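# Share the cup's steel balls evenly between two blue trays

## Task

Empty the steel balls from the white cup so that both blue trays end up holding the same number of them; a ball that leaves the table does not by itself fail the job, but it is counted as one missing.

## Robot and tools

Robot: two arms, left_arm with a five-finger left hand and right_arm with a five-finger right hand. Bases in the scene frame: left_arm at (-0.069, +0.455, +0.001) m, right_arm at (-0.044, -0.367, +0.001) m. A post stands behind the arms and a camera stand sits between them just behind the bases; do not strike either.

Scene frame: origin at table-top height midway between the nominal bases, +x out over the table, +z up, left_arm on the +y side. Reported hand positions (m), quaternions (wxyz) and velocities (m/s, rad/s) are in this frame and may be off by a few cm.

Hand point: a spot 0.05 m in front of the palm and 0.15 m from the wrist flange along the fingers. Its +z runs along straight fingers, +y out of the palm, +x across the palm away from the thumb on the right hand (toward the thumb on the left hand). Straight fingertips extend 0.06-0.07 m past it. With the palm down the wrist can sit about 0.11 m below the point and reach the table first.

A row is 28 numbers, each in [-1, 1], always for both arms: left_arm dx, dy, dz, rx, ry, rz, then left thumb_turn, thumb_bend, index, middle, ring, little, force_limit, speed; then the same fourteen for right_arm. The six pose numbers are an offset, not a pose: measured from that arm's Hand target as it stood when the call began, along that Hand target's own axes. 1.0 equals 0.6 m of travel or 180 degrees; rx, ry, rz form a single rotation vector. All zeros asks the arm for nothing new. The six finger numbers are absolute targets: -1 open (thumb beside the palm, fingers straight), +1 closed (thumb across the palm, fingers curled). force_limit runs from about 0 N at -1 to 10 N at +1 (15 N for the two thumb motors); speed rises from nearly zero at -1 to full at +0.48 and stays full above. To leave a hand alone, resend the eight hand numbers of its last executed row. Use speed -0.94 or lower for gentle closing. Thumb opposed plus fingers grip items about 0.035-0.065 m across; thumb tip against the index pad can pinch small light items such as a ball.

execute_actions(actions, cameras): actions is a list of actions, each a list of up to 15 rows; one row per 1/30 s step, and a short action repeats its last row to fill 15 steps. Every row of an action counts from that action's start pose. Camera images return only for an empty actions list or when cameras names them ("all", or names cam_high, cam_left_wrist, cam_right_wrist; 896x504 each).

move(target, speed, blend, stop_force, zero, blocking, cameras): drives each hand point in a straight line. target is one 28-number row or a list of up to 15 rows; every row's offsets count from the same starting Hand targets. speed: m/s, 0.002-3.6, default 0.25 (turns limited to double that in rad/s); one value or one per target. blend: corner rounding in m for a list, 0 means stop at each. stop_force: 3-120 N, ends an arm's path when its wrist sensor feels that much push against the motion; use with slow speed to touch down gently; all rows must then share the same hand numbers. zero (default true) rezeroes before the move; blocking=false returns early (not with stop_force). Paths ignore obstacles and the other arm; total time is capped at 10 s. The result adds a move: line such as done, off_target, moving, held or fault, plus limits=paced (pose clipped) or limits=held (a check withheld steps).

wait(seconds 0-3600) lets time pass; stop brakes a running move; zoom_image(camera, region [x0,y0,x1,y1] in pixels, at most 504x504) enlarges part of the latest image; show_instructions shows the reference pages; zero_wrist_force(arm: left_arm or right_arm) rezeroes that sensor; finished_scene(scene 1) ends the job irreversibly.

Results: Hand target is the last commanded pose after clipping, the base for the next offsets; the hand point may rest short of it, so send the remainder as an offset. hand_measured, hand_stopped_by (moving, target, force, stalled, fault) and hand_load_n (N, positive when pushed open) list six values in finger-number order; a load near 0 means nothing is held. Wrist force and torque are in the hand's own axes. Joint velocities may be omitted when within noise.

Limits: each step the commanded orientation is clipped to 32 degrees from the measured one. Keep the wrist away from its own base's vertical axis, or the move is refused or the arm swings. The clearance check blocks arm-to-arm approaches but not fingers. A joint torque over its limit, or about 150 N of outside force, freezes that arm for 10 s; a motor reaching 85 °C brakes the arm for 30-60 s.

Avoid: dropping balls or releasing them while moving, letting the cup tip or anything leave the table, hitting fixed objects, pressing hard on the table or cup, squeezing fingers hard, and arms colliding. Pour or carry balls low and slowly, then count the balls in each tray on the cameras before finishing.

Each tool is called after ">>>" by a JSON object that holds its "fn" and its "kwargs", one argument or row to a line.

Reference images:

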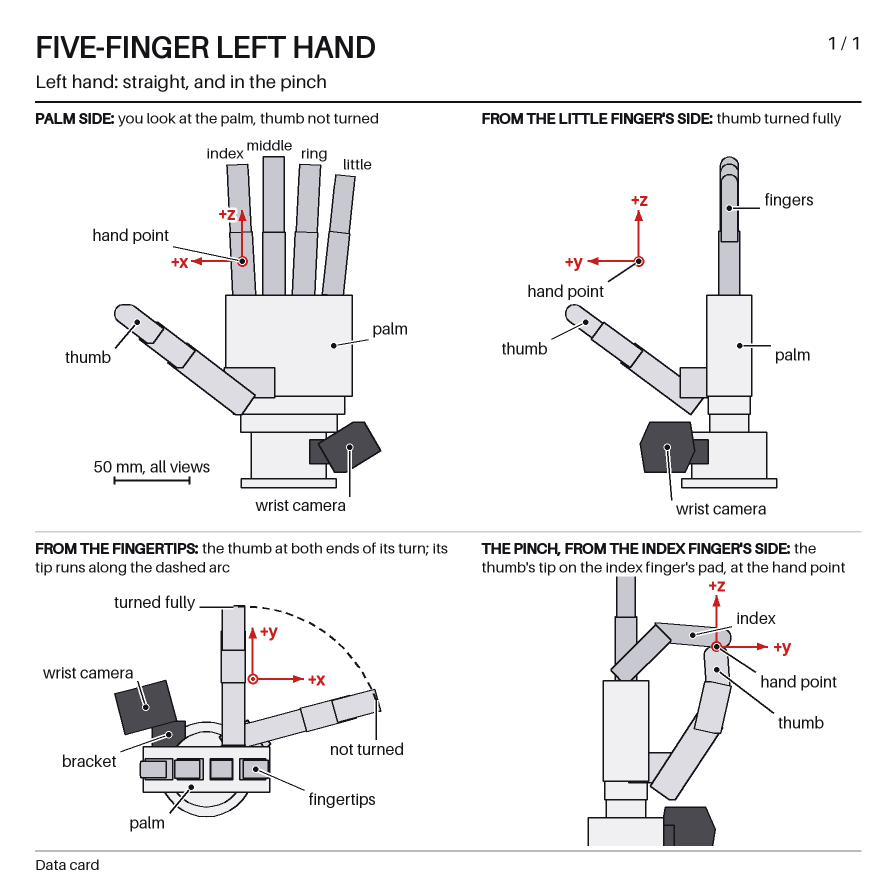

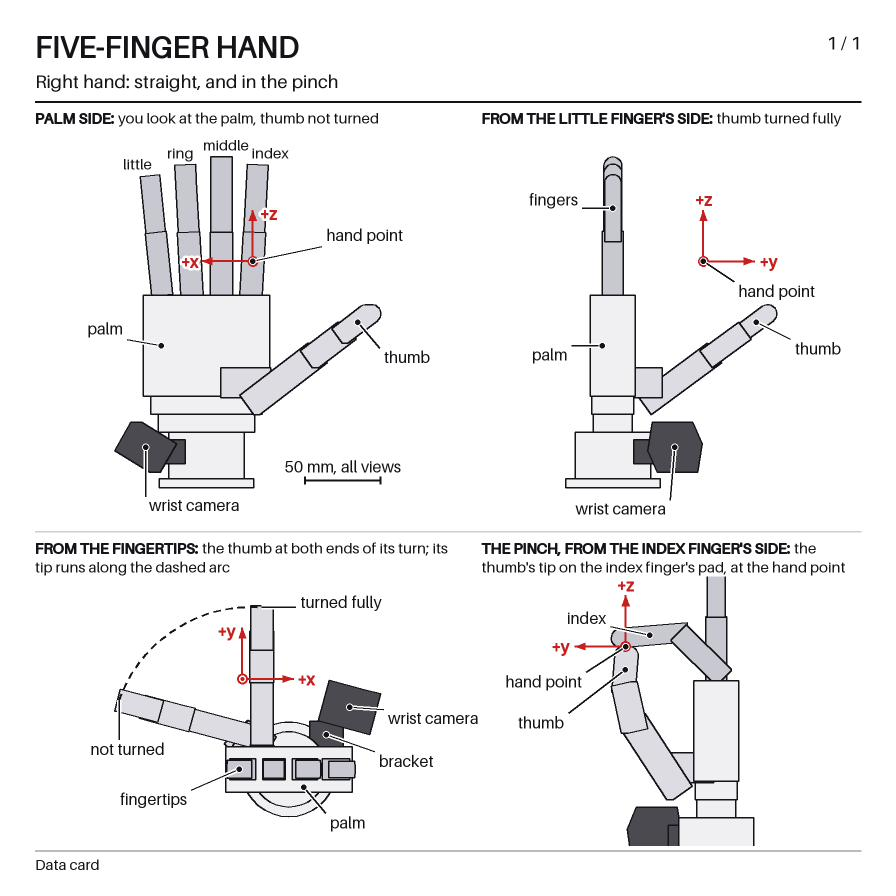

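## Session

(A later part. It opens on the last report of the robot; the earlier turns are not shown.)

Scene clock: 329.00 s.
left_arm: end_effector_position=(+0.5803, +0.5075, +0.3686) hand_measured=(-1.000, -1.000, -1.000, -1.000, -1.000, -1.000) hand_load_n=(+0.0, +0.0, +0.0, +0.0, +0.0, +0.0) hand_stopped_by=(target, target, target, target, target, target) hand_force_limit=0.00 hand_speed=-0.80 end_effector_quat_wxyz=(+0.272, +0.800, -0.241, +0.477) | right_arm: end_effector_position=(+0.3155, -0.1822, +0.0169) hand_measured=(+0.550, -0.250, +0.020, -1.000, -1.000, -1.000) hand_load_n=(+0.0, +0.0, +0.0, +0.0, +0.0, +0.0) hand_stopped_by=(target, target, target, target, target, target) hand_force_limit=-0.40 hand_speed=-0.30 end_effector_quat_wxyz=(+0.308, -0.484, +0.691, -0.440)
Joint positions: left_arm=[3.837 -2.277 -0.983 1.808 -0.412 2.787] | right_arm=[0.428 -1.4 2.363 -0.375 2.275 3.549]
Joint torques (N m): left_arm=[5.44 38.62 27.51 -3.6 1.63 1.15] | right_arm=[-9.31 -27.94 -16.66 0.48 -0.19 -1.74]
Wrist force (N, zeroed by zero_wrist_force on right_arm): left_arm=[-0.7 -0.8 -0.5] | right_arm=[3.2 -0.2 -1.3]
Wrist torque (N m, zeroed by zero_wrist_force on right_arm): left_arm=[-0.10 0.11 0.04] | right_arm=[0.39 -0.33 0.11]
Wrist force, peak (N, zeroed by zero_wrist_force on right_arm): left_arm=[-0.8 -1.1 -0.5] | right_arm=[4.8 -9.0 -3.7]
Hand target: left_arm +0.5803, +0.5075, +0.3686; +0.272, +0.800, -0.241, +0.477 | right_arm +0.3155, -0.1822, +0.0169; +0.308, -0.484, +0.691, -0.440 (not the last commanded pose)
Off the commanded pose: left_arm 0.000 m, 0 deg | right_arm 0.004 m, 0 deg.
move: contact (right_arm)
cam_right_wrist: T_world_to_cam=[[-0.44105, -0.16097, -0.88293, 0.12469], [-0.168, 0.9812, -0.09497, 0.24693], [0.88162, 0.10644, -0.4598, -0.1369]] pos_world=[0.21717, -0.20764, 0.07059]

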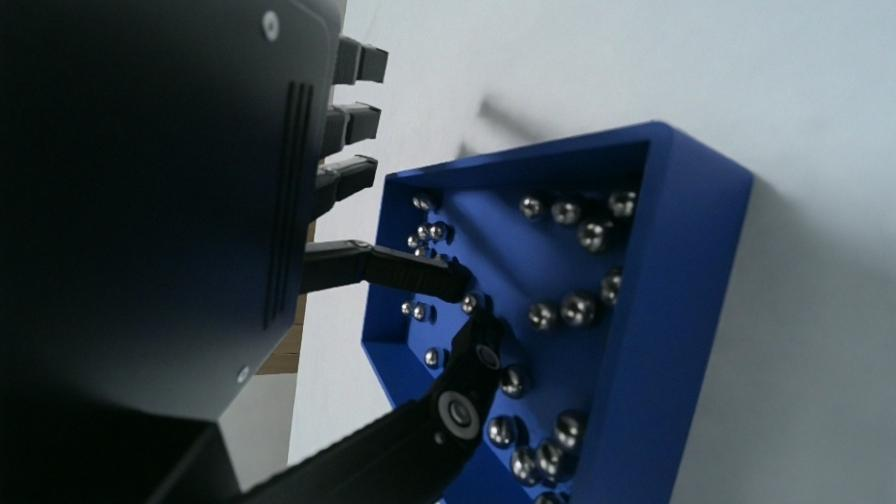

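>>> {"fn": "move", "kwargs": {
  "target": [0,0,0,0,0,0,-1,-1,-1,-1,-1,-1,0,-0.8,-0.0025,-0.0035,0.0038,0,0,0,0.55,-0.25,0.02,-1,-1,-1,-0.5,-0.85],
  "speed": 0.03
}}

>>> {"fn": "move", "kwargs": {
  "target": [0,0,0,0,0,0,-1,-1,-1,-1,-1,-1,0,-0.8,0,0,0,0,0,0,0.55,-0.25,0.4,-1,-1,-1,-0.5,-0.85],
  "cameras": ["cam_right_wrist"]
}}

>>> {"fn": "zoom_image", "kwargs": {
  "camera": "cam_right_wrist",
  "region": [400, 200, 640, 380]
}}

Scene clock: 335.17 s.
left_arm: end_effector_position=(+0.5803, +0.5075, +0.3686) hand_measured=(-1.000, -1.000, -1.000, -1.000, -1.000, -1.000) hand_load_n=(+0.0, +0.0, +0.0, +0.0, +0.0, +0.0) hand_stopped_by=(target, target, target, target, target, target) hand_force_limit=0.00 hand_speed=-0.80 end_effector_quat_wxyz=(+0.272, +0.800, -0.241, +0.477) | right_arm: end_effector_position=(+0.3188, -0.1818, +0.0179) hand_measured=(+0.550, -0.250, +0.020, -1.000, -1.000, -1.000) hand_load_n=(+0.0, +0.0, +0.0, +0.0, +0.0, +0.5) hand_stopped_by=(target, target, target, target, target, target) hand_force_limit=-0.50 hand_speed=-0.85 end_effector_quat_wxyz=(+0.308, -0.484, +0.691, -0.440)
Joint positions: left_arm=[3.837 -2.277 -0.983 1.808 -0.412 2.787] | right_arm=[0.423 -1.399 2.356 -0.371 2.271 3.546]
Joint torques (N m): left_arm=[6.05 39.58 26.99 -3.91 1.6 1.35] | right_arm=[8.94 -8.58 -3.39 -1.72 2 1.92]
Wrist force (N, zeroed by zero_wrist_force on right_arm): left_arm=[-0.7 -0.8 -0.6] | right_arm=[3.6 1.8 -0.2]
Wrist torque (N m, zeroed by zero_wrist_force on right_arm): left_arm=[-0.10 0.10 0.03] | right_arm=[0.33 -0.35 0.12]
Wrist force, peak (N, zeroed by zero_wrist_force on right_arm): left_arm=[-0.9 -1.0 -0.5] | right_arm=[3.9 2.3 -0.6]
Hand target: left_arm +0.5803, +0.5075, +0.3686; +0.272, +0.800, -0.241, +0.477 | right_arm +0.3187, -0.1818, +0.0179; +0.308, -0.484, +0.691, -0.440
Off the commanded pose: left_arm 0.000 m, 0 deg | right_arm 0.000 m, 0 deg.
move: done

Scene clock: 335.87 s.
left_arm: end_effector_position=(+0.5803, +0.5075, +0.3686) hand_measured=(-1.000, -1.000, -1.000, -1.000, -1.000, -1.000) hand_load_n=(+0.0, +0.0, +0.0, +0.0, +0.0, +0.0) hand_stopped_by=(target, target, target, target, target, target) hand_force_limit=0.00 hand_speed=-0.80 end_effector_quat_wxyz=(+0.272, +0.800, -0.241, +0.477) | right_arm: end_effector_position=(+0.3187, -0.1818, +0.0179) hand_measured=(+0.550, -0.250, +0.198, -1.000, -1.000, -1.000) hand_load_n=(+0.0, +2.5, +2.5, +0.0, -0.5, +0.0) hand_stopped_by=(target, target, force, target, target, target) hand_force_limit=-0.50 hand_speed=-0.85 end_effector_quat_wxyz=(+0.308, -0.484, +0.691, -0.440)
Joint positions: left_arm=[3.837 -2.277 -0.983 1.808 -0.412 2.787] | right_arm=[0.423 -1.399 2.356 -0.372 2.271 3.546]
Joint torques (N m): left_arm=[5.58 37.74 27.36 -3.65 1.47 1.45] | right_arm=[9.31 -7.81 -3.57 -1.74 2.1 2.23]
Wrist force (N, zeroed by zero_wrist_force on right_arm): left_arm=[-0.8 -0.9 -0.6] | right_arm=[3.8 1.9 -0.5]
Wrist torque (N m, zeroed by zero_wrist_force on right_arm): left_arm=[-0.11 0.10 0.04] | right_arm=[0.35 -0.38 0.13]
Wrist force, peak (N, zeroed by zero_wrist_force on right_arm): left_arm=[-0.8 -1.0 -0.6] | right_arm=[3.5 2.4 -0.4]
Hand target: left_arm +0.5803, +0.5075, +0.3686; +0.272, +0.800, -0.241, +0.477 | right_arm +0.3187, -0.1818, +0.0179; +0.308, -0.484, +0.691, -0.440
Off the commanded pose: left_arm 0.000 m, 0 deg | right_arm 0.000 m, 0 deg.
move: done
cam_right_wrist: T_world_to_cam=[[-0.44105, -0.16097, -0.88293, 0.127], [-0.168, 0.9812, -0.09497, 0.24718], [0.88162, 0.10644, -0.4598, -0.13944]] pos_world=[0.22047, -0.20725, 0.07149]

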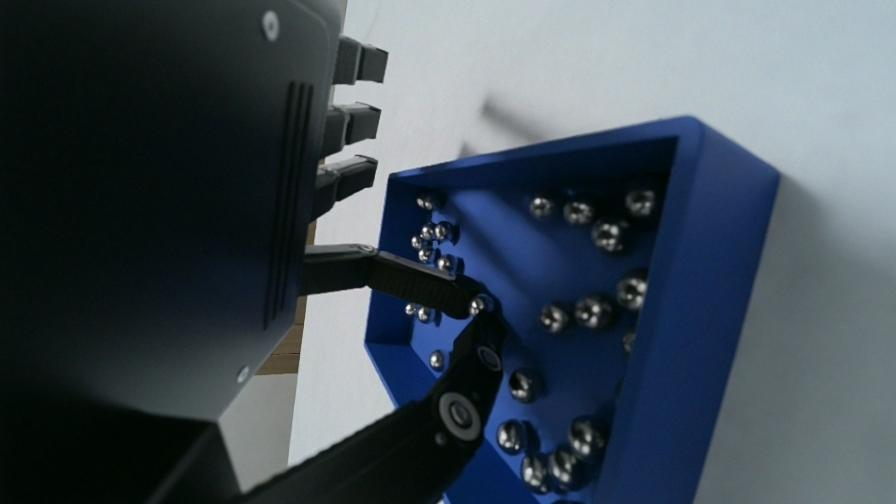

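Scaled by 2.100 from the camera's image (finer frame: 1280x720).

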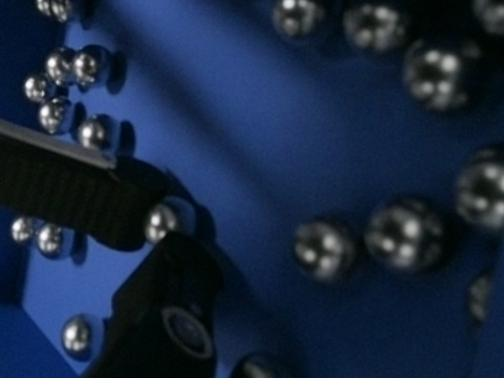

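>>> {"fn": "move", "kwargs": {
  "target": [0,0,0,0,0,0,-1,-1,-1,-1,-1,-1,0,-0.8,0,-0.0755,-0.0352,0,0,0,0.55,-0.25,0.4,-1,-1,-1,-0.5,-0.85],
  "speed": 0.06,
  "cameras": ["cam_right_wrist"]
}}

>>> {"fn": "zoom_image", "kwargs": {
  "camera": "cam_right_wrist",
  "region": [400, 200, 640, 380]
}}

Scene clock: 337.87 s.
left_arm: end_effector_position=(+0.5803, +0.5075, +0.3686) hand_measured=(-1.000, -1.000, -1.000, -1.000, -1.000, -1.000) hand_load_n=(+0.0, +0.0, +0.0, +0.0, +0.0, +0.0) hand_stopped_by=(target, target, target, target, target, target) hand_force_limit=0.00 hand_speed=-0.80 end_effector_quat_wxyz=(+0.272, +0.800, -0.241, +0.477) | right_arm: end_effector_position=(+0.3188, -0.1818, +0.0679) hand_measured=(+0.550, -0.250, +0.198, -1.000, -1.000, -1.000) hand_load_n=(-0.5, +3.0, +2.5, +0.0, +0.0, +0.0) hand_stopped_by=(target, target, force, target, target, target) hand_force_limit=-0.50 hand_speed=-0.85 end_effector_quat_wxyz=(+0.308, -0.484, +0.691, -0.440)
Joint positions: left_arm=[3.837 -2.277 -0.983 1.808 -0.412 2.787] | right_arm=[0.423 -1.523 2.305 -0.197 2.271 3.546]
Joint torques (N m): left_arm=[4.92 39.49 27.62 -3.91 1.51 1.41] | right_arm=[-3.37 -7.03 -5.31 -0.93 -0.02 1.53]
Wrist force (N, zeroed by zero_wrist_force on right_arm): left_arm=[-0.8 -0.9 -0.6] | right_arm=[2.8 2.1 -0.3]
Wrist torque (N m, zeroed by zero_wrist_force on right_arm): left_arm=[-0.12 0.10 0.04] | right_arm=[0.39 -0.24 0.09]
Wrist force, peak (N, zeroed by zero_wrist_force on right_arm): left_arm=[-0.8 -0.9 -0.8] | right_arm=[3.5 2.8 0.1]
Hand target: left_arm +0.5803, +0.5075, +0.3686; +0.272, +0.800, -0.241, +0.477 | right_arm +0.3187, -0.1818, +0.0679; +0.308, -0.484, +0.691, -0.440
Off the commanded pose: left_arm 0.000 m, 0 deg | right_arm 0.000 m, 0 deg.
move: done
cam_right_wrist: T_world_to_cam=[[-0.44085, -0.16095, -0.88303, 0.17117], [-0.16797, 0.98121, -0.09499, 0.25194], [0.88172, 0.10644, -0.4596, -0.11658]] pos_world=[0.22057, -0.20725, 0.12149]

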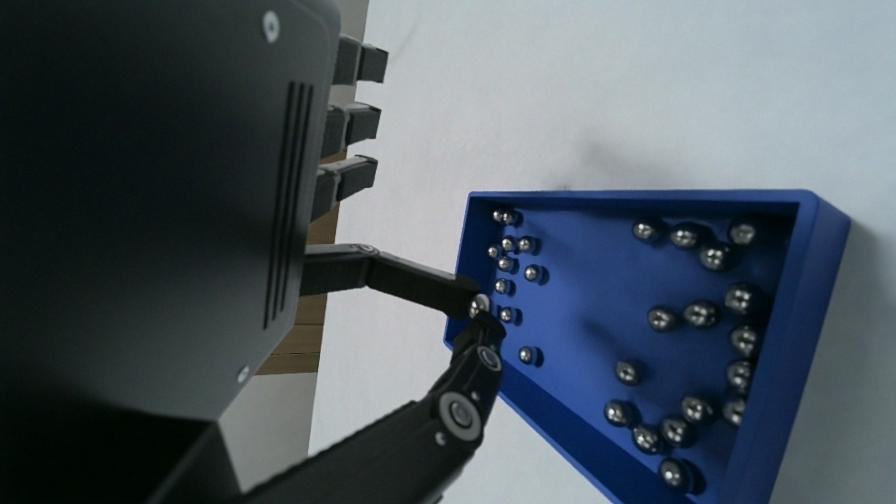

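Scaled by 2.100 from the camera's image (finer frame: 1280x720).

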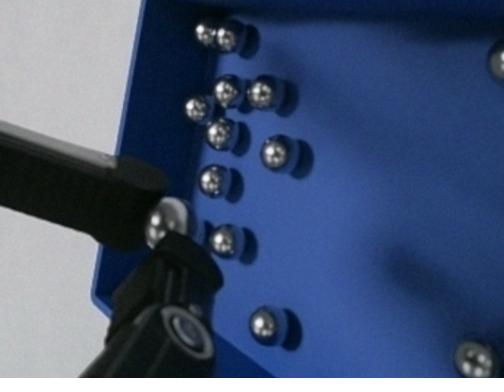

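>>> {"fn": "move", "kwargs": {
  "target": [
    [0,0,0,0,0,0,-1,-1,-1,-1,-1,-1,0,-0.8,0,-0.0831,-0.0387,0,0,0,0.55,-0.25,0.4,-1,-1,-1,-0.5,-0.85],
    [0,0,0,0,0,0,-1,-1,-1,-1,-1,-1,0,-0.8,-0.5773,0.0167,-0.2411,0,-0.1007,-0.047,0.55,-0.25,0.4,-1,-1,-1,-0.5,-0.85],
    [0,0,0,0,0,0,-1,-1,-1,-1,-1,-1,0,-0.8,-0.5773,0.1525,-0.1778,0,-0.1007,-0.047,0.55,-0.25,0.4,-1,-1,-1,-0.5,-0.85]
  ],
  "speed": [0.2,0.3,0.12],
  "blend": 0.02,
  "cameras": ["cam_right_wrist","cam_high"]
}}

>>> {"fn": "zoom_image", "kwargs": {
  "camera": "cam_right_wrist",
  "region": [400, 150, 896, 504]
}}

Scene clock: 344.57 s.
left_arm: end_effector_position=(+0.5803, +0.5075, +0.3686) hand_measured=(-1.000, -1.000, -1.000, -1.000, -1.000, -1.000) hand_load_n=(+0.0, +0.0, +0.0, +0.0, +0.0, +0.0) hand_stopped_by=(target, target, target, target, target, target) hand_force_limit=0.00 hand_speed=-0.80 end_effector_quat_wxyz=(+0.272, +0.800, -0.241, +0.477) | right_arm: end_effector_position=(+0.3100, +0.1899, +0.0301) hand_measured=(+0.550, -0.250, +0.198, -1.000, -1.000, -1.000) hand_load_n=(+0.0, +2.5, +3.0, +0.0, +0.0, +0.0) hand_stopped_by=(target, target, force, target, target, target) hand_force_limit=-0.50 hand_speed=-0.85 end_effector_quat_wxyz=(-0.380, +0.596, -0.596, +0.380)
Joint positions: left_arm=[3.837 -2.277 -0.983 1.808 -0.412 2.787] | right_arm=[1.023 -0.864 1.469 0.142 2.47 3.768]
Joint torques (N m): left_arm=[5.37 38.78 27.4 -3.72 1.57 1.19] | right_arm=[-11.07 -51.72 -21.48 2.22 -0.23 -1.11]
Wrist force (N, zeroed by zero_wrist_force on right_arm): left_arm=[-0.6 -0.9 -0.6] | right_arm=[3.4 2.3 -0.4]
Wrist torque (N m, zeroed by zero_wrist_force on right_arm): left_arm=[-0.12 0.09 0.05] | right_arm=[0.42 -0.33 0.13]
Wrist force, peak (N, zeroed by zero_wrist_force on right_arm): left_arm=[-0.9 -0.9 -0.8] | right_arm=[3.3 3.9 0.4]
Hand target: left_arm +0.5803, +0.5075, +0.3686; +0.272, +0.800, -0.241, +0.477 | right_arm +0.3100, +0.1900, +0.0301; -0.380, +0.596, -0.596, +0.380
Off the commanded pose: left_arm 0.000 m, 0 deg | right_arm 0.000 m, 0 deg.
move: done
cam_right_wrist: T_world_to_cam=[[-0.3594, -0.30248, -0.8828, 0.19528], [-0.49349, 0.86452, -0.0953, 0.00517], [0.79202, 0.4014, -0.45998, -0.1939]] pos_world=[0.22631, 0.13243, 0.08369]
Images, in order (width x height): cam_high 896x504, cam_right_wrist 896x504.

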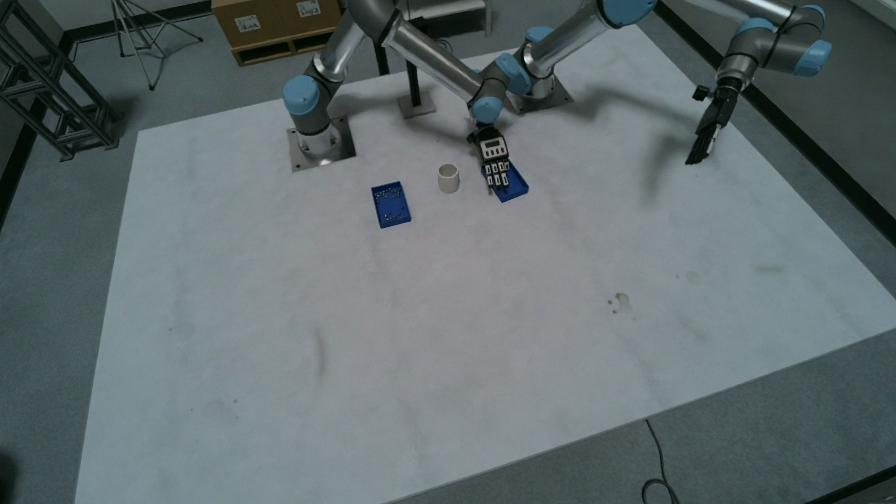

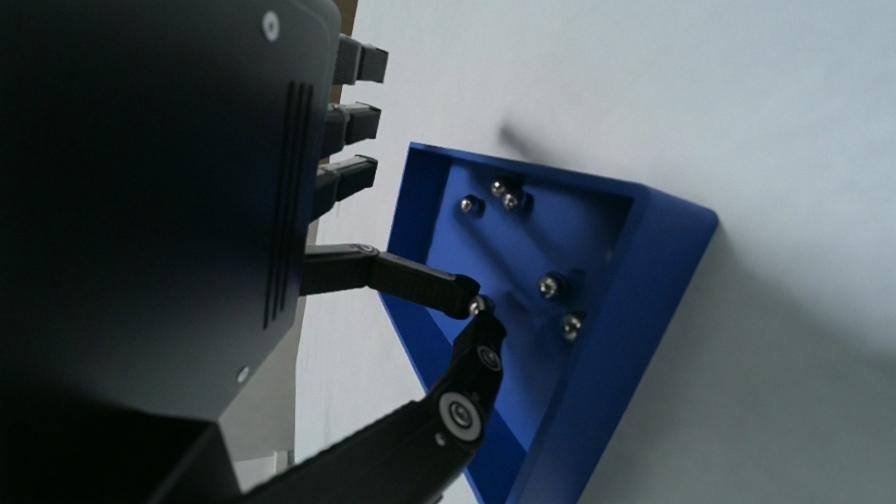

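Scaled by 1.016 from the camera's image (finer frame: 1280x720).

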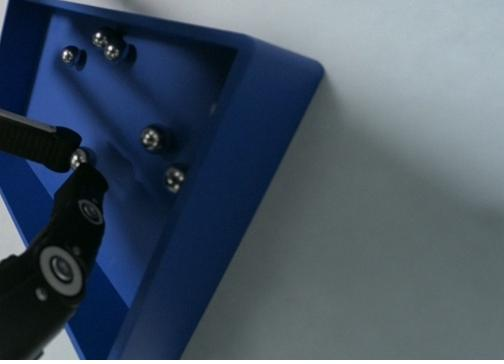

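>>> {"fn": "move", "kwargs": {
  "target": [
    [0,0,0,0,0,0,-1,-1,-1,-1,-1,-1,0,-0.8,0,0.0136,0.0063,0,0,0,0.55,-0.25,0.4,-1,-1,-1,-0.5,-0.85]
  ],
  "speed": 0.06
}}

>>> {"fn": "move", "kwargs": {
  "target": [
    [0,0,0,0,0,0,-1,-1,-1,-1,-1,-1,0,-0.8,0,0,0,0,0,0,0.55,-0.25,-0.02,-1,-1,-1,-0.5,-0.5]
  ]
}}

>>> {"fn": "move", "kwargs": {
  "target": [0,0,0,0,0,0,-1,-1,-1,-1,-1,-1,0,-0.8,0,-0.1662,-0.0775,0,0,0,0.55,-0.25,-0.02,-1,-1,-1,-0.5,-0.5],
  "speed": 0.25,
  "cameras": ["cam_right_wrist","cam_high"]
}}

>>> {"fn": "zoom_image", "kwargs": {
  "camera": "cam_right_wrist",
  "region": [500, 150, 800, 400]
}}

Scene clock: 346.67 s.
left_arm: end_effector_position=(+0.5803, +0.5075, +0.3686) hand_measured=(-1.000, -1.000, -1.000, -1.000, -1.000, -1.000) hand_load_n=(+0.0, +0.0, +0.0, +0.0, +0.0, +0.0) hand_stopped_by=(target, target, target, target, target, target) hand_force_limit=0.00 hand_speed=-0.80 end_effector_quat_wxyz=(+0.272, +0.800, -0.241, +0.477) | right_arm: end_effector_position=(+0.3100, +0.1899, +0.0210) hand_measured=(+0.550, -0.250, +0.198, -1.000, -1.000, -1.000) hand_load_n=(+0.0, +2.5, +3.0, +0.0, +0.0, +0.0) hand_stopped_by=(target, target, force, target, target, target) hand_force_limit=-0.50 hand_speed=-0.85 end_effector_quat_wxyz=(-0.380, +0.596, -0.596, +0.380)
Joint positions: left_arm=[3.837 -2.277 -0.983 1.808 -0.412 2.787] | right_arm=[1.023 -0.852 1.474 0.124 2.47 3.768]
Joint torques (N m): left_arm=[5.3 38.47 27.02 -3.7 1.24 1.18] | right_arm=[-5.46 -54.94 -22.38 2.99 1.03 0.01]
Wrist force (N, zeroed by zero_wrist_force on right_arm): left_arm=[-0.8 -0.8 -0.6] | right_arm=[3.6 2.0 -0.3]
Wrist torque (N m, zeroed by zero_wrist_force on right_arm): left_arm=[-0.09 0.10 0.03] | right_arm=[0.37 -0.35 0.13]
Wrist force, peak (N, zeroed by zero_wrist_force on right_arm): left_arm=[-0.8 -0.9 -1.0] | right_arm=[3.6 2.5 -0.3]
Hand target: left_arm +0.5803, +0.5075, +0.3686; +0.272, +0.800, -0.241, +0.477 | right_arm +0.3100, +0.1900, +0.0211; -0.380, +0.596, -0.596, +0.380
Off the commanded pose: left_arm 0.000 m, 0 deg | right_arm 0.000 m, 0 deg.
move: done

Scene clock: 347.17 s.
left_arm: end_effector_position=(+0.5803, +0.5075, +0.3686) hand_measured=(-1.000, -1.000, -1.000, -1.000, -1.000, -1.000) hand_load_n=(+0.0, +0.0, +0.0, +0.0, +0.0, +0.0) hand_stopped_by=(target, target, target, target, target, target) hand_force_limit=0.00 hand_speed=-0.80 end_effector_quat_wxyz=(+0.272, +0.800, -0.241, +0.477) | right_arm: end_effector_position=(+0.3100, +0.1900, +0.0211) hand_measured=(+0.550, -0.250, -0.020, -1.000, -1.000, -1.000) hand_load_n=(+0.0, +0.0, +0.0, +0.0, -0.5, -0.5) hand_stopped_by=(target, target, target, target, target, target) hand_force_limit=-0.50 hand_speed=-0.50 end_effector_quat_wxyz=(-0.380, +0.596, -0.596, +0.380)
Joint positions: left_arm=[3.837 -2.277 -0.983 1.808 -0.412 2.787] | right_arm=[1.023 -0.852 1.474 0.124 2.47 3.768]
Joint torques (N m): left_arm=[4 39.84 27.23 -3.83 1.33 1.47] | right_arm=[-0.57 -55.16 -21.5 3.1 1.92 -1.41]
Wrist force (N, zeroed by zero_wrist_force on right_arm): left_arm=[-0.8 -0.8 -0.5] | right_arm=[3.5 2.0 -0.5]
Wrist torque (N m, zeroed by zero_wrist_force on right_arm): left_arm=[-0.10 0.11 0.03] | right_arm=[0.38 -0.34 0.12]
Wrist force, peak (N, zeroed by zero_wrist_force on right_arm): left_arm=[-0.7 -1.0 -0.6] | right_arm=[3.6 2.2 -0.2]
Hand target: left_arm +0.5803, +0.5075, +0.3686; +0.272, +0.800, -0.241, +0.477 | right_arm +0.3100, +0.1900, +0.0211; -0.380, +0.596, -0.596, +0.380
Off the commanded pose: left_arm 0.000 m, 0 deg | right_arm 0.000 m, 0 deg.
move: done

Scene clock: 348.13 s.
left_arm: end_effector_position=(+0.5803, +0.5075, +0.3686) hand_measured=(-1.000, -1.000, -1.000, -1.000, -1.000, -1.000) hand_load_n=(+0.0, +0.0, +0.0, +0.0, +0.0, +0.0) hand_stopped_by=(target, target, target, target, target, target) hand_force_limit=0.00 hand_speed=-0.80 end_effector_quat_wxyz=(+0.272, +0.800, -0.241, +0.477) | right_arm: end_effector_position=(+0.3100, +0.1900, +0.1311) hand_measured=(+0.550, -0.250, -0.020, -1.000, -1.000, -1.000) hand_load_n=(+0.0, +0.0, +0.0, +0.0, +0.0, +0.0) hand_stopped_by=(target, target, target, target, target, target) hand_force_limit=-0.50 hand_speed=-0.50 end_effector_quat_wxyz=(-0.380, +0.596, -0.596, +0.380)
Joint positions: left_arm=[3.837 -2.277 -0.983 1.808 -0.412 2.787] | right_arm=[1.023 -0.98 1.376 0.349 2.47 3.768]
Joint torques (N m): left_arm=[4.6 39.32 26.81 -3.8 1.41 1.34] | right_arm=[-1.47 -43.03 -14.6 2.07 2.21 0.2]
Wrist force (N, zeroed by zero_wrist_force on right_arm): left_arm=[-0.8 -0.7 -0.5] | right_arm=[3.0 2.4 -0.5]
Wrist torque (N m, zeroed by zero_wrist_force on right_arm): left_arm=[-0.08 0.12 0.02] | right_arm=[0.42 -0.25 0.04]
Wrist force, peak (N, zeroed by zero_wrist_force on right_arm): left_arm=[-0.9 -1.0 -0.6] | right_arm=[3.3 3.9 0.5]
Hand target: left_arm +0.5803, +0.5075, +0.3686; +0.272, +0.800, -0.241, +0.477 | right_arm +0.3100, +0.1900, +0.1311; -0.380, +0.596, -0.596, +0.380
Off the commanded pose: left_arm 0.000 m, 0 deg | right_arm 0.000 m, 0 deg.
move: done
cam_right_wrist: T_world_to_cam=[[-0.3593, -0.30206, -0.88299, 0.28447], [-0.49338, 0.86461, -0.09501, 0.01467], [0.79214, 0.40151, -0.45968, -0.14766]] pos_world=[0.22642, 0.13253, 0.18469]
Images, in order (width x height): cam_high 896x504, cam_right_wrist 896x504.

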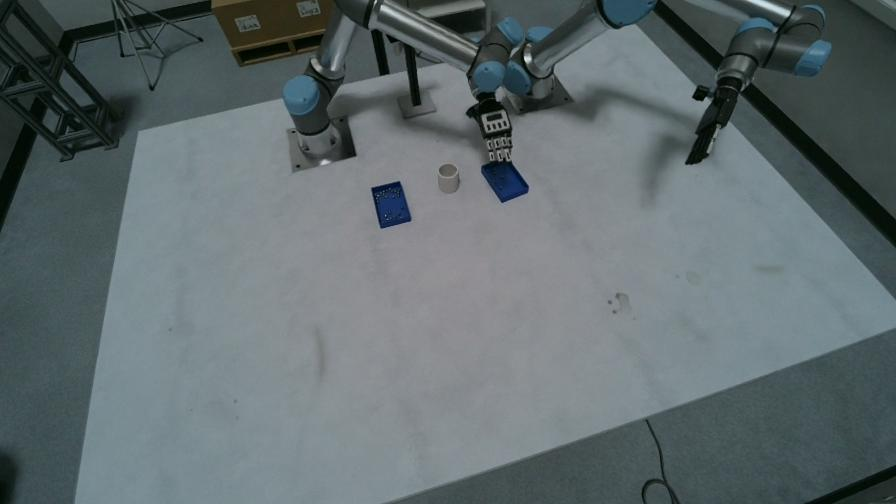

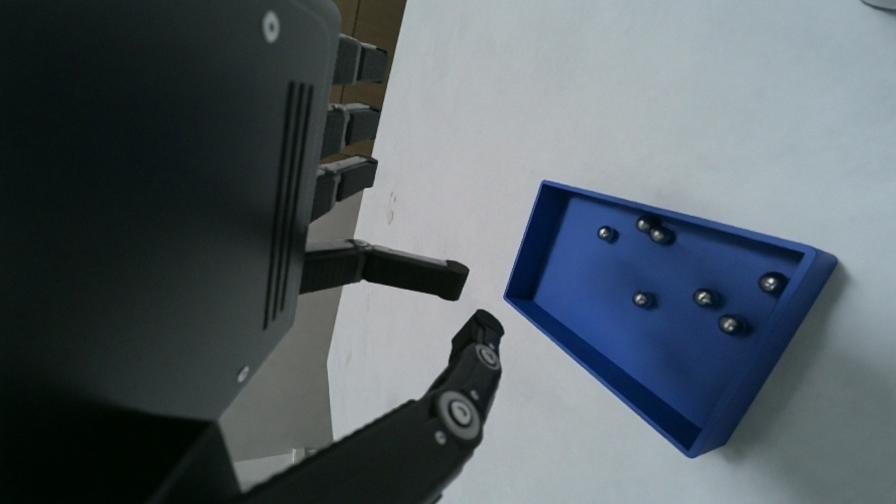

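Scaled by 1.680 from the camera's image (finer frame: 1280x720).

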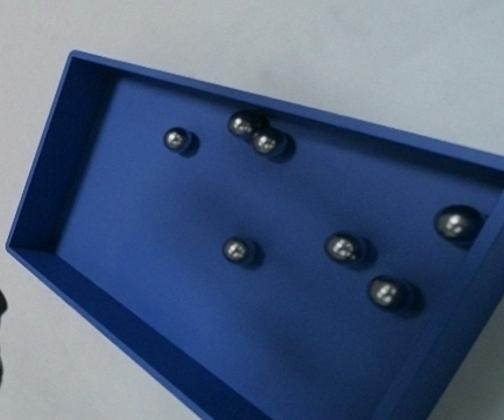

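>>> {"fn": "move", "kwargs": {
  "target": [0,0,0,0,0,0,-1,-1,-1,-1,-1,-1,0,-0.8,0.61,-0.015,-0.0033,0,0.1007,0.047,0.55,-0.25,0.02,-1,-1,-1,-0.5,-0.5],
  "speed": 0.3,
  "cameras": ["cam_right_wrist"]
}}

>>> {"fn": "zoom_image", "kwargs": {
  "camera": "cam_right_wrist",
  "region": [530, 190, 890, 480]
}}

Scene clock: 353.93 s.
left_arm: end_effector_position=(+0.5803, +0.5075, +0.3686) hand_measured=(-1.000, -1.000, -1.000, -1.000, -1.000, -1.000) hand_load_n=(+0.0, +0.0, +0.0, +0.0, +0.0, +0.0) hand_stopped_by=(target, target, target, target, target, target) hand_force_limit=0.00 hand_speed=-0.80 end_effector_quat_wxyz=(+0.272, +0.800, -0.241, +0.477) | right_arm: end_effector_position=(+0.3120, -0.1760, +0.1401) hand_measured=(+0.550, -0.250, +0.020, -1.000, -1.000, -1.000) hand_load_n=(+0.0, +0.0, +0.0, +0.0, +0.0, +0.0) hand_stopped_by=(target, target, target, target, target, target) hand_force_limit=-0.50 hand_speed=-0.50 end_effector_quat_wxyz=(+0.308, -0.484, +0.691, -0.440)
Joint positions: left_arm=[3.837 -2.277 -0.983 1.808 -0.412 2.787] | right_arm=[0.457 -1.65 2.198 0.054 2.299 3.571]
Joint torques (N m): left_arm=[5.32 39.81 26.62 -3.82 1.27 1.29] | right_arm=[-12.88 -21.41 -11.22 2.45 0.51 0.36]
Wrist force (N, zeroed by zero_wrist_force on right_arm): left_arm=[-0.8 -0.9 -0.8] | right_arm=[2.9 2.1 -0.3]
Wrist torque (N m, zeroed by zero_wrist_force on right_arm): left_arm=[-0.11 0.11 0.03] | right_arm=[0.40 -0.23 -0.03]
Wrist force, peak (N, zeroed by zero_wrist_force on right_arm): left_arm=[-0.8 -1.0 -0.6] | right_arm=[5.2 2.0 0.1]
Hand target: left_arm +0.5803, +0.5075, +0.3686; +0.272, +0.800, -0.241, +0.477 | right_arm +0.3120, -0.1760, +0.1401; +0.308, -0.484, +0.691, -0.440
Off the commanded pose: left_arm 0.000 m, 0 deg | right_arm 0.000 m, 0 deg.
move: done
cam_right_wrist: T_world_to_cam=[[-0.44097, -0.16096, -0.88297, 0.23288], [-0.16799, 0.9812, -0.09497, 0.25187], [0.88166, 0.10645, -0.45972, -0.07799]] pos_world=[0.21377, -0.20134, 0.19369]

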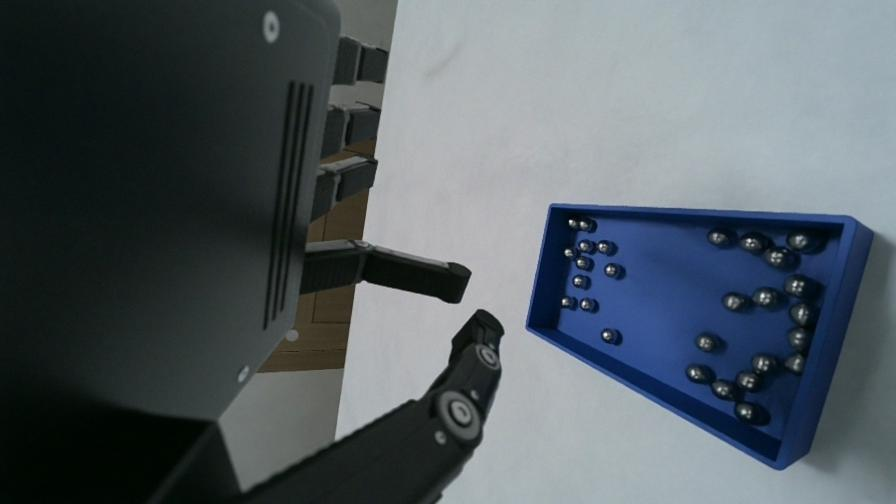

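Scaled by 1.400 from the camera's image (finer frame: 1280x720).

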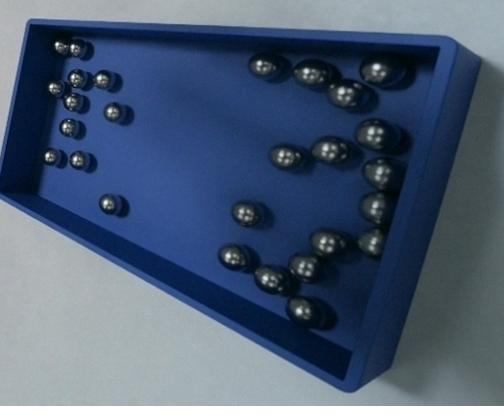

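>>> {"fn": "move", "kwargs": {
  "target": [0,0,0,0,0,0,-1,-1,-1,-1,-1,-1,0,-0.8,0.0017,0.1448,0.1392,0,0,0,0.55,-0.25,0.02,-1,-1,-1,-0.5,-0.5],
  "speed": 0.15,
  "cameras": ["cam_right_wrist"]
}}

>>> {"fn": "zoom_image", "kwargs": {
  "camera": "cam_right_wrist",
  "region": [400, 200, 580, 380]
}}

Scene clock: 362.60 s.
left_arm: end_effector_position=(+0.5803, +0.5075, +0.3686) hand_measured=(-1.000, -1.000, -1.000, -1.000, -1.000, -1.000) hand_load_n=(+0.0, -0.5, +0.0, +0.0, +0.0, +0.0) hand_stopped_by=(target, target, target, target, target, target) hand_force_limit=0.00 hand_speed=-0.80 end_effector_quat_wxyz=(+0.272, +0.800, -0.241, +0.477) | right_arm: end_effector_position=(+0.3482, -0.1904, +0.0261) hand_measured=(+0.550, -0.250, +0.020, -1.000, -1.000, -1.000) hand_load_n=(+0.0, +0.0, +0.0, +0.0, +0.0, +0.0) hand_stopped_by=(target, target, target, target, target, target) hand_force_limit=-0.50 hand_speed=-0.50 end_effector_quat_wxyz=(+0.308, -0.484, +0.691, -0.440)
Joint positions: left_arm=[3.837 -2.277 -0.983 1.808 -0.412 2.787] | right_arm=[0.346 -1.404 2.32 -0.363 2.206 3.493]
Joint torques (N m): left_arm=[4.32 39.42 26.63 -3.67 1.48 1.49] | right_arm=[9.15 -13.8 -18.88 -1.53 1.73 2.09]
Wrist force (N, zeroed by zero_wrist_force on right_arm): left_arm=[-0.7 -0.8 -0.6] | right_arm=[3.2 2.0 -0.4]
Wrist torque (N m, zeroed by zero_wrist_force on right_arm): left_arm=[-0.10 0.10 0.04] | right_arm=[0.37 -0.28 0.08]
Wrist force, peak (N, zeroed by zero_wrist_force on right_arm): left_arm=[-0.9 -0.9 -0.6] | right_arm=[3.5 2.3 -0.5]
Hand target: left_arm +0.5803, +0.5075, +0.3686; +0.272, +0.800, -0.241, +0.477 | right_arm +0.3483, -0.1903, +0.0261; +0.308, -0.484, +0.691, -0.440
Off the commanded pose: left_arm 0.000 m, 0 deg | right_arm 0.000 m, 0 deg.
move: done
cam_right_wrist: T_world_to_cam=[[-0.44125, -0.16104, -0.88282, 0.14591], [-0.16796, 0.9812, -0.09503, 0.26125], [0.88153, 0.10634, -0.46, -0.16075]] pos_world=[0.24997, -0.21574, 0.07969]

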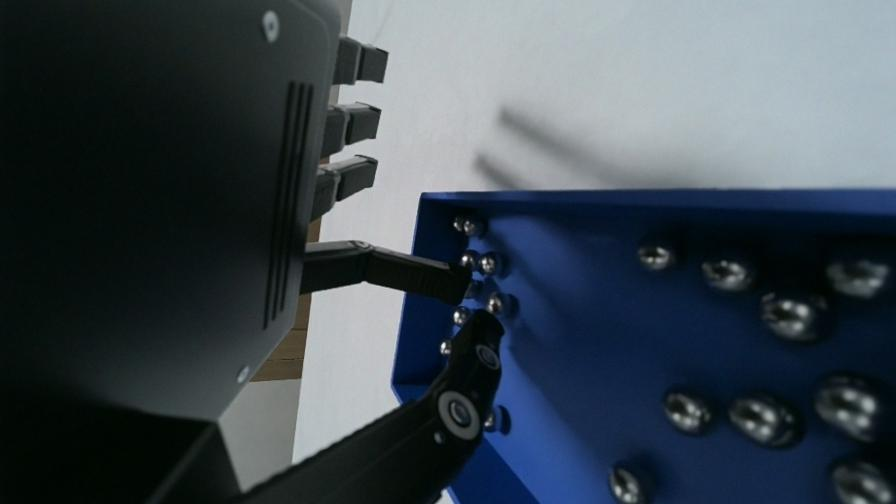

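Scaled by 2.800 from the camera's image (finer frame: 1280x720).

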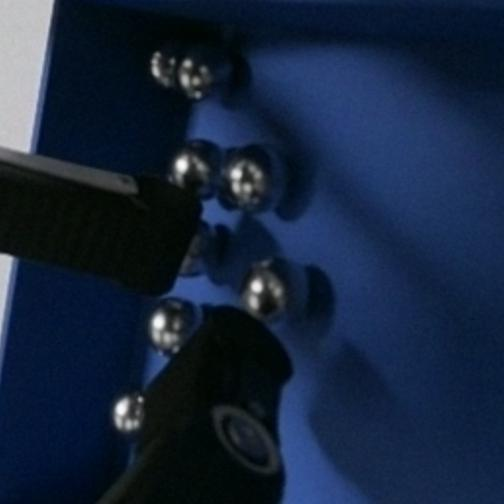

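>>> {"fn": "move", "kwargs": {
  "target": [0,0,0,0,0,0,-1,-1,-1,-1,-1,-1,0,-0.8,-0.0061,0.0107,0.0094,0,0,0,0.55,-0.25,0.02,-1,-1,-1,-0.5,-0.85],
  "speed": 0.03,
  "cameras": ["cam_right_wrist"]
}}

>>> {"fn": "zoom_image", "kwargs": {
  "camera": "cam_right_wrist",
  "region": [400, 200, 580, 380]
}}

Scene clock: 366.47 s.
left_arm: end_effector_position=(+0.5803, +0.5075, +0.3686) hand_measured=(-1.000, -1.000, -1.000, -1.000, -1.000, -1.000) hand_load_n=(+0.0, +0.0, +0.0, +0.0, +0.0, +0.0) hand_stopped_by=(target, target, target, target, target, target) hand_force_limit=0.00 hand_speed=-0.80 end_effector_quat_wxyz=(+0.272, +0.800, -0.241, +0.477) | right_arm: end_effector_position=(+0.3519, -0.1876, +0.0178) hand_measured=(+0.550, -0.250, +0.020, -1.000, -1.000, -1.000) hand_load_n=(+0.0, +0.0, +0.0, +0.0, -0.5, +0.0) hand_stopped_by=(target, target, target, target, target, target) hand_force_limit=-0.50 hand_speed=-0.85 end_effector_quat_wxyz=(+0.308, -0.484, +0.691, -0.440) end_effector_velocity=(+0.000, -0.001, +0.001) end_effector_angular_velocity=(+0.000, +0.001, -0.001)
Joint positions: left_arm=[3.837 -2.277 -0.983 1.808 -0.412 2.787] | right_arm=[0.35 -1.373 2.314 -0.387 2.21 3.496]
Joint velocities: left_arm=[within noise] | right_arm=[-0.001 -0.004 0 0.005 0 0]
Joint torques (N m): left_arm=[5.56 38.39 27.01 -3.6 1.22 1.27] | right_arm=[-0.55 -31.86 -8.12 2.45 0.85 0.76]
Wrist force (N, zeroed by zero_wrist_force on right_arm): left_arm=[-0.6 -0.8 -0.6] | right_arm=[2.8 2.1 0.1]
Wrist torque (N m, zeroed by zero_wrist_force on right_arm): left_arm=[-0.11 0.08 0.04] | right_arm=[0.35 -0.22 -0.01]
Wrist force, peak (N, zeroed by zero_wrist_force on right_arm): left_arm=[-0.9 -1.0 -0.5] | right_arm=[3.2 -19.2 -15.7]
Hand target: left_arm +0.5803, +0.5075, +0.3686; +0.272, +0.800, -0.241, +0.477 | right_arm +0.3518, -0.1877, +0.0179; +0.308, -0.484, +0.691, -0.440
Off the commanded pose: left_arm 0.000 m, 0 deg | right_arm 0.000 m, 0 deg.
move: done
cam_right_wrist: T_world_to_cam=[[-0.44094, -0.16087, -0.883, 0.14071], [-0.16794, 0.98122, -0.09491, 0.25843], [0.88168, 0.10644, -0.45968, -0.16812]] pos_world=[0.25367, -0.21305, 0.07149]

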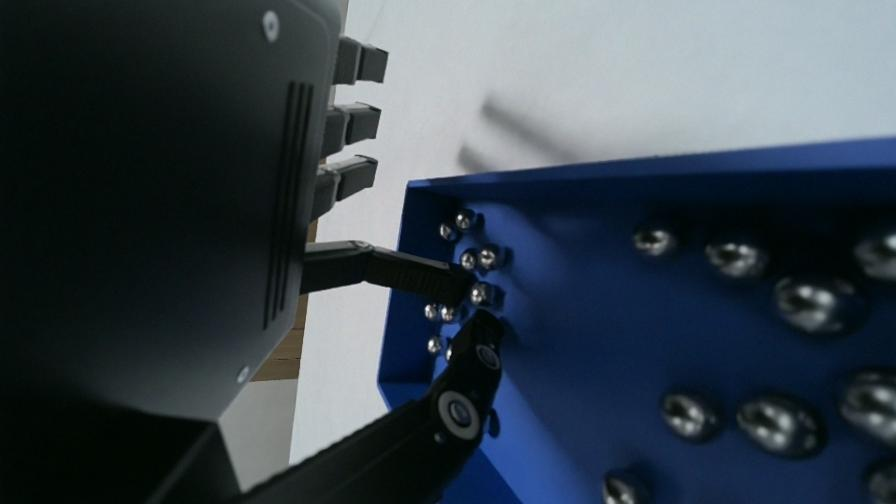

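Scaled by 2.800 from the camera's image (finer frame: 1280x720).

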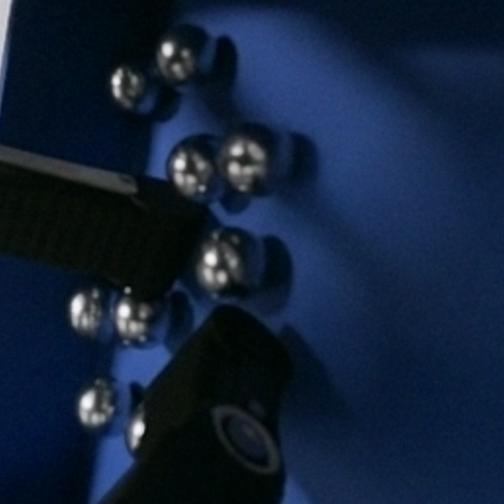

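>>> {"fn": "move", "kwargs": {
  "target": [
    [0,0,0,0,0,0,-1,-1,-1,-1,-1,-1,0,-0.8,0,0,0,0,0,0,0.55,-0.25,0.4,-1,-1,-1,-0.5,-0.85],
    [0,0,0,0,0,0,-1,-1,-1,-1,-1,-1,0,-0.8,0,-0.0604,-0.0282,0,0,0,0.55,-0.25,0.4,-1,-1,-1,-0.5,-0.85]
  ],
  "speed": 0.08,
  "cameras": ["cam_right_wrist"]
}}

>>> {"fn": "zoom_image", "kwargs": {
  "camera": "cam_right_wrist",
  "region": [400, 200, 580, 380]
}}

Scene clock: 371.50 s.
left_arm: end_effector_position=(+0.5803, +0.5075, +0.3686) hand_measured=(-1.000, -1.000, -1.000, -1.000, -1.000, -1.000) hand_load_n=(+0.0, +0.0, +0.0, +0.0, +0.0, +0.0) hand_stopped_by=(target, target, target, target, target, target) hand_force_limit=0.00 hand_speed=-0.80 end_effector_quat_wxyz=(+0.272, +0.800, -0.241, +0.477) | right_arm: end_effector_position=(+0.3519, -0.1877, +0.0579) hand_measured=(+0.550, -0.250, +0.310, -1.000, -1.000, -1.000) hand_load_n=(+0.0, +1.0, +4.0, +0.0, +0.0, -0.5) hand_stopped_by=(target, target, force, target, target, target) hand_force_limit=-0.50 hand_speed=-0.85 end_effector_quat_wxyz=(+0.308, -0.484, +0.691, -0.440)
Joint positions: left_arm=[3.837 -2.277 -0.983 1.808 -0.412 2.787] | right_arm=[0.35 -1.47 2.276 -0.252 2.21 3.496]
Joint torques (N m): left_arm=[5.19 39.3 26.64 -3.67 1.09 1.23] | right_arm=[-6.56 -12.42 -5.84 -0.05 0.9 2.2]
Wrist force (N, zeroed by zero_wrist_force on right_arm): left_arm=[-0.7 -0.9 -0.6] | right_arm=[3.1 1.7 0.2]
Wrist torque (N m, zeroed by zero_wrist_force on right_arm): left_arm=[-0.12 0.10 0.04] | right_arm=[0.28 -0.27 0.00]
Wrist force, peak (N, zeroed by zero_wrist_force on right_arm): left_arm=[-0.9 -0.9 -0.8] | right_arm=[3.1 3.0 0.0]
Hand target: left_arm +0.5803, +0.5075, +0.3686; +0.272, +0.800, -0.241, +0.477 | right_arm +0.3518, -0.1877, +0.0579; +0.308, -0.484, +0.691, -0.440
Off the commanded pose: left_arm 0.000 m, 0 deg | right_arm 0.000 m, 0 deg.
move: done
cam_right_wrist: T_world_to_cam=[[-0.44087, -0.16087, -0.88304, 0.17597], [-0.16793, 0.98122, -0.09491, 0.26221], [0.88172, 0.10644, -0.4596, -0.14966]] pos_world=[0.25357, -0.21305, 0.11149]

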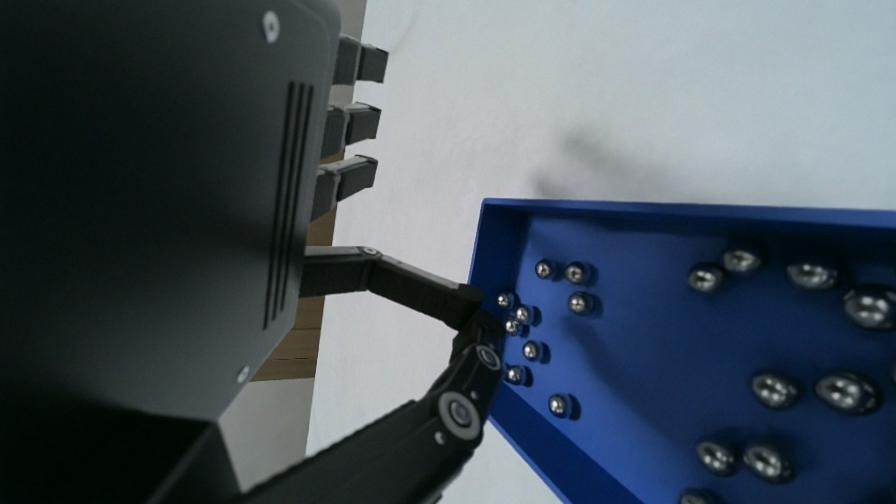

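Scaled by 2.800 from the camera's image (finer frame: 1280x720).

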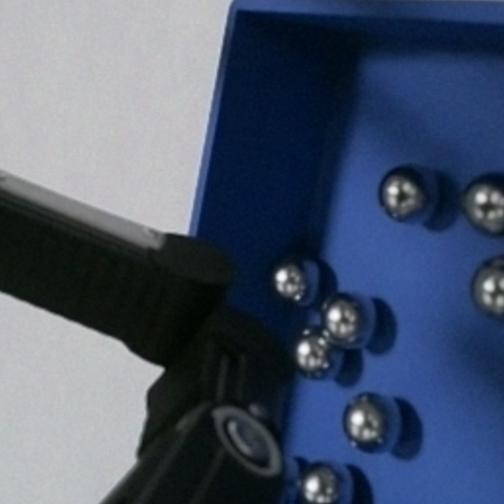

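>>> {"fn": "move", "kwargs": {
  "target": [0,0,0,0,0,0,-1,-1,-1,-1,-1,-1,0,-0.8,-0.001,-0.0778,-0.1145,0,0,0,0.55,-0.25,0.02,-1,-1,-1,-0.5,-0.5],
  "speed": 0.2,
  "cameras": ["cam_right_wrist"]
}}

>>> {"fn": "zoom_image", "kwargs": {
  "camera": "cam_right_wrist",
  "region": [530, 190, 890, 480]
}}

Scene clock: 383.33 s.
left_arm: end_effector_position=(+0.5803, +0.5075, +0.3686) hand_measured=(-1.000, -1.000, -1.000, -1.000, -1.000, -1.000) hand_load_n=(+0.0, +0.0, +0.0, +0.0, +0.0, +0.0) hand_stopped_by=(target, target, target, target, target, target) hand_force_limit=0.00 hand_speed=-0.80 end_effector_quat_wxyz=(+0.272, +0.800, -0.241, +0.477) | right_arm: end_effector_position=(+0.3121, -0.1725, +0.1292) hand_measured=(+0.550, -0.250, +0.020, -1.000, -1.000, -1.000) hand_load_n=(+0.0, +0.0, +0.0, +0.0, +0.0, +0.0) hand_stopped_by=(target, target, target, target, target, target) hand_force_limit=-0.50 hand_speed=-0.50 end_effector_quat_wxyz=(+0.308, -0.484, +0.691, -0.440)
Joint positions: left_arm=[3.837 -2.277 -0.983 1.808 -0.412 2.787] | right_arm=[0.469 -1.624 2.208 0.024 2.309 3.58]
Joint torques (N m): left_arm=[4.91 39.32 26.63 -3.45 1.24 1.27] | right_arm=[-4.27 -20.88 -9.63 2.56 0.48 -1.09]
Wrist force (N, zeroed by zero_wrist_force on right_arm): left_arm=[-0.6 -0.7 -0.6] | right_arm=[3.3 1.9 0.3]
Wrist torque (N m, zeroed by zero_wrist_force on right_arm): left_arm=[-0.08 0.08 0.04] | right_arm=[0.33 -0.31 0.09]
Wrist force, peak (N, zeroed by zero_wrist_force on right_arm): left_arm=[-0.8 -1.0 -0.8] | right_arm=[3.1 3.4 0.8]
Hand target: left_arm +0.5803, +0.5075, +0.3686; +0.272, +0.800, -0.241, +0.477 | right_arm +0.3120, -0.1726, +0.1292; +0.308, -0.484, +0.691, -0.440
Off the commanded pose: left_arm 0.000 m, 0 deg | right_arm 0.000 m, 0 deg.
move: done
cam_right_wrist: T_world_to_cam=[[-0.44093, -0.16087, -0.88301, 0.22387], [-0.16802, 0.98121, -0.09486, 0.2475], [0.88167, 0.10654, -0.45967, -0.08345]] pos_world=[0.21387, -0.19795, 0.1828]

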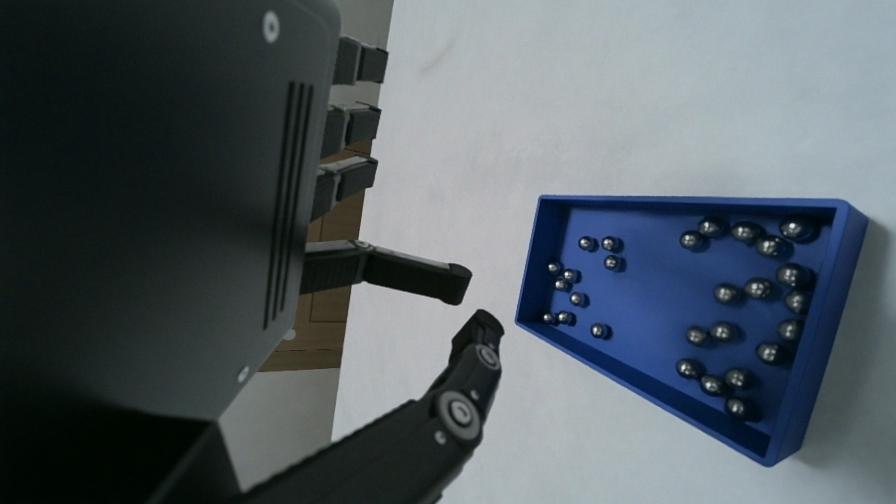

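Scaled by 1.400 from the camera's image (finer frame: 1280x720).

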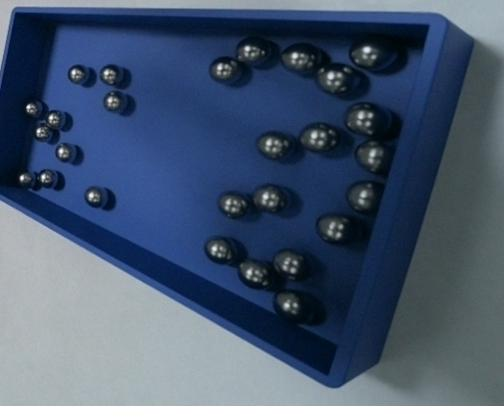

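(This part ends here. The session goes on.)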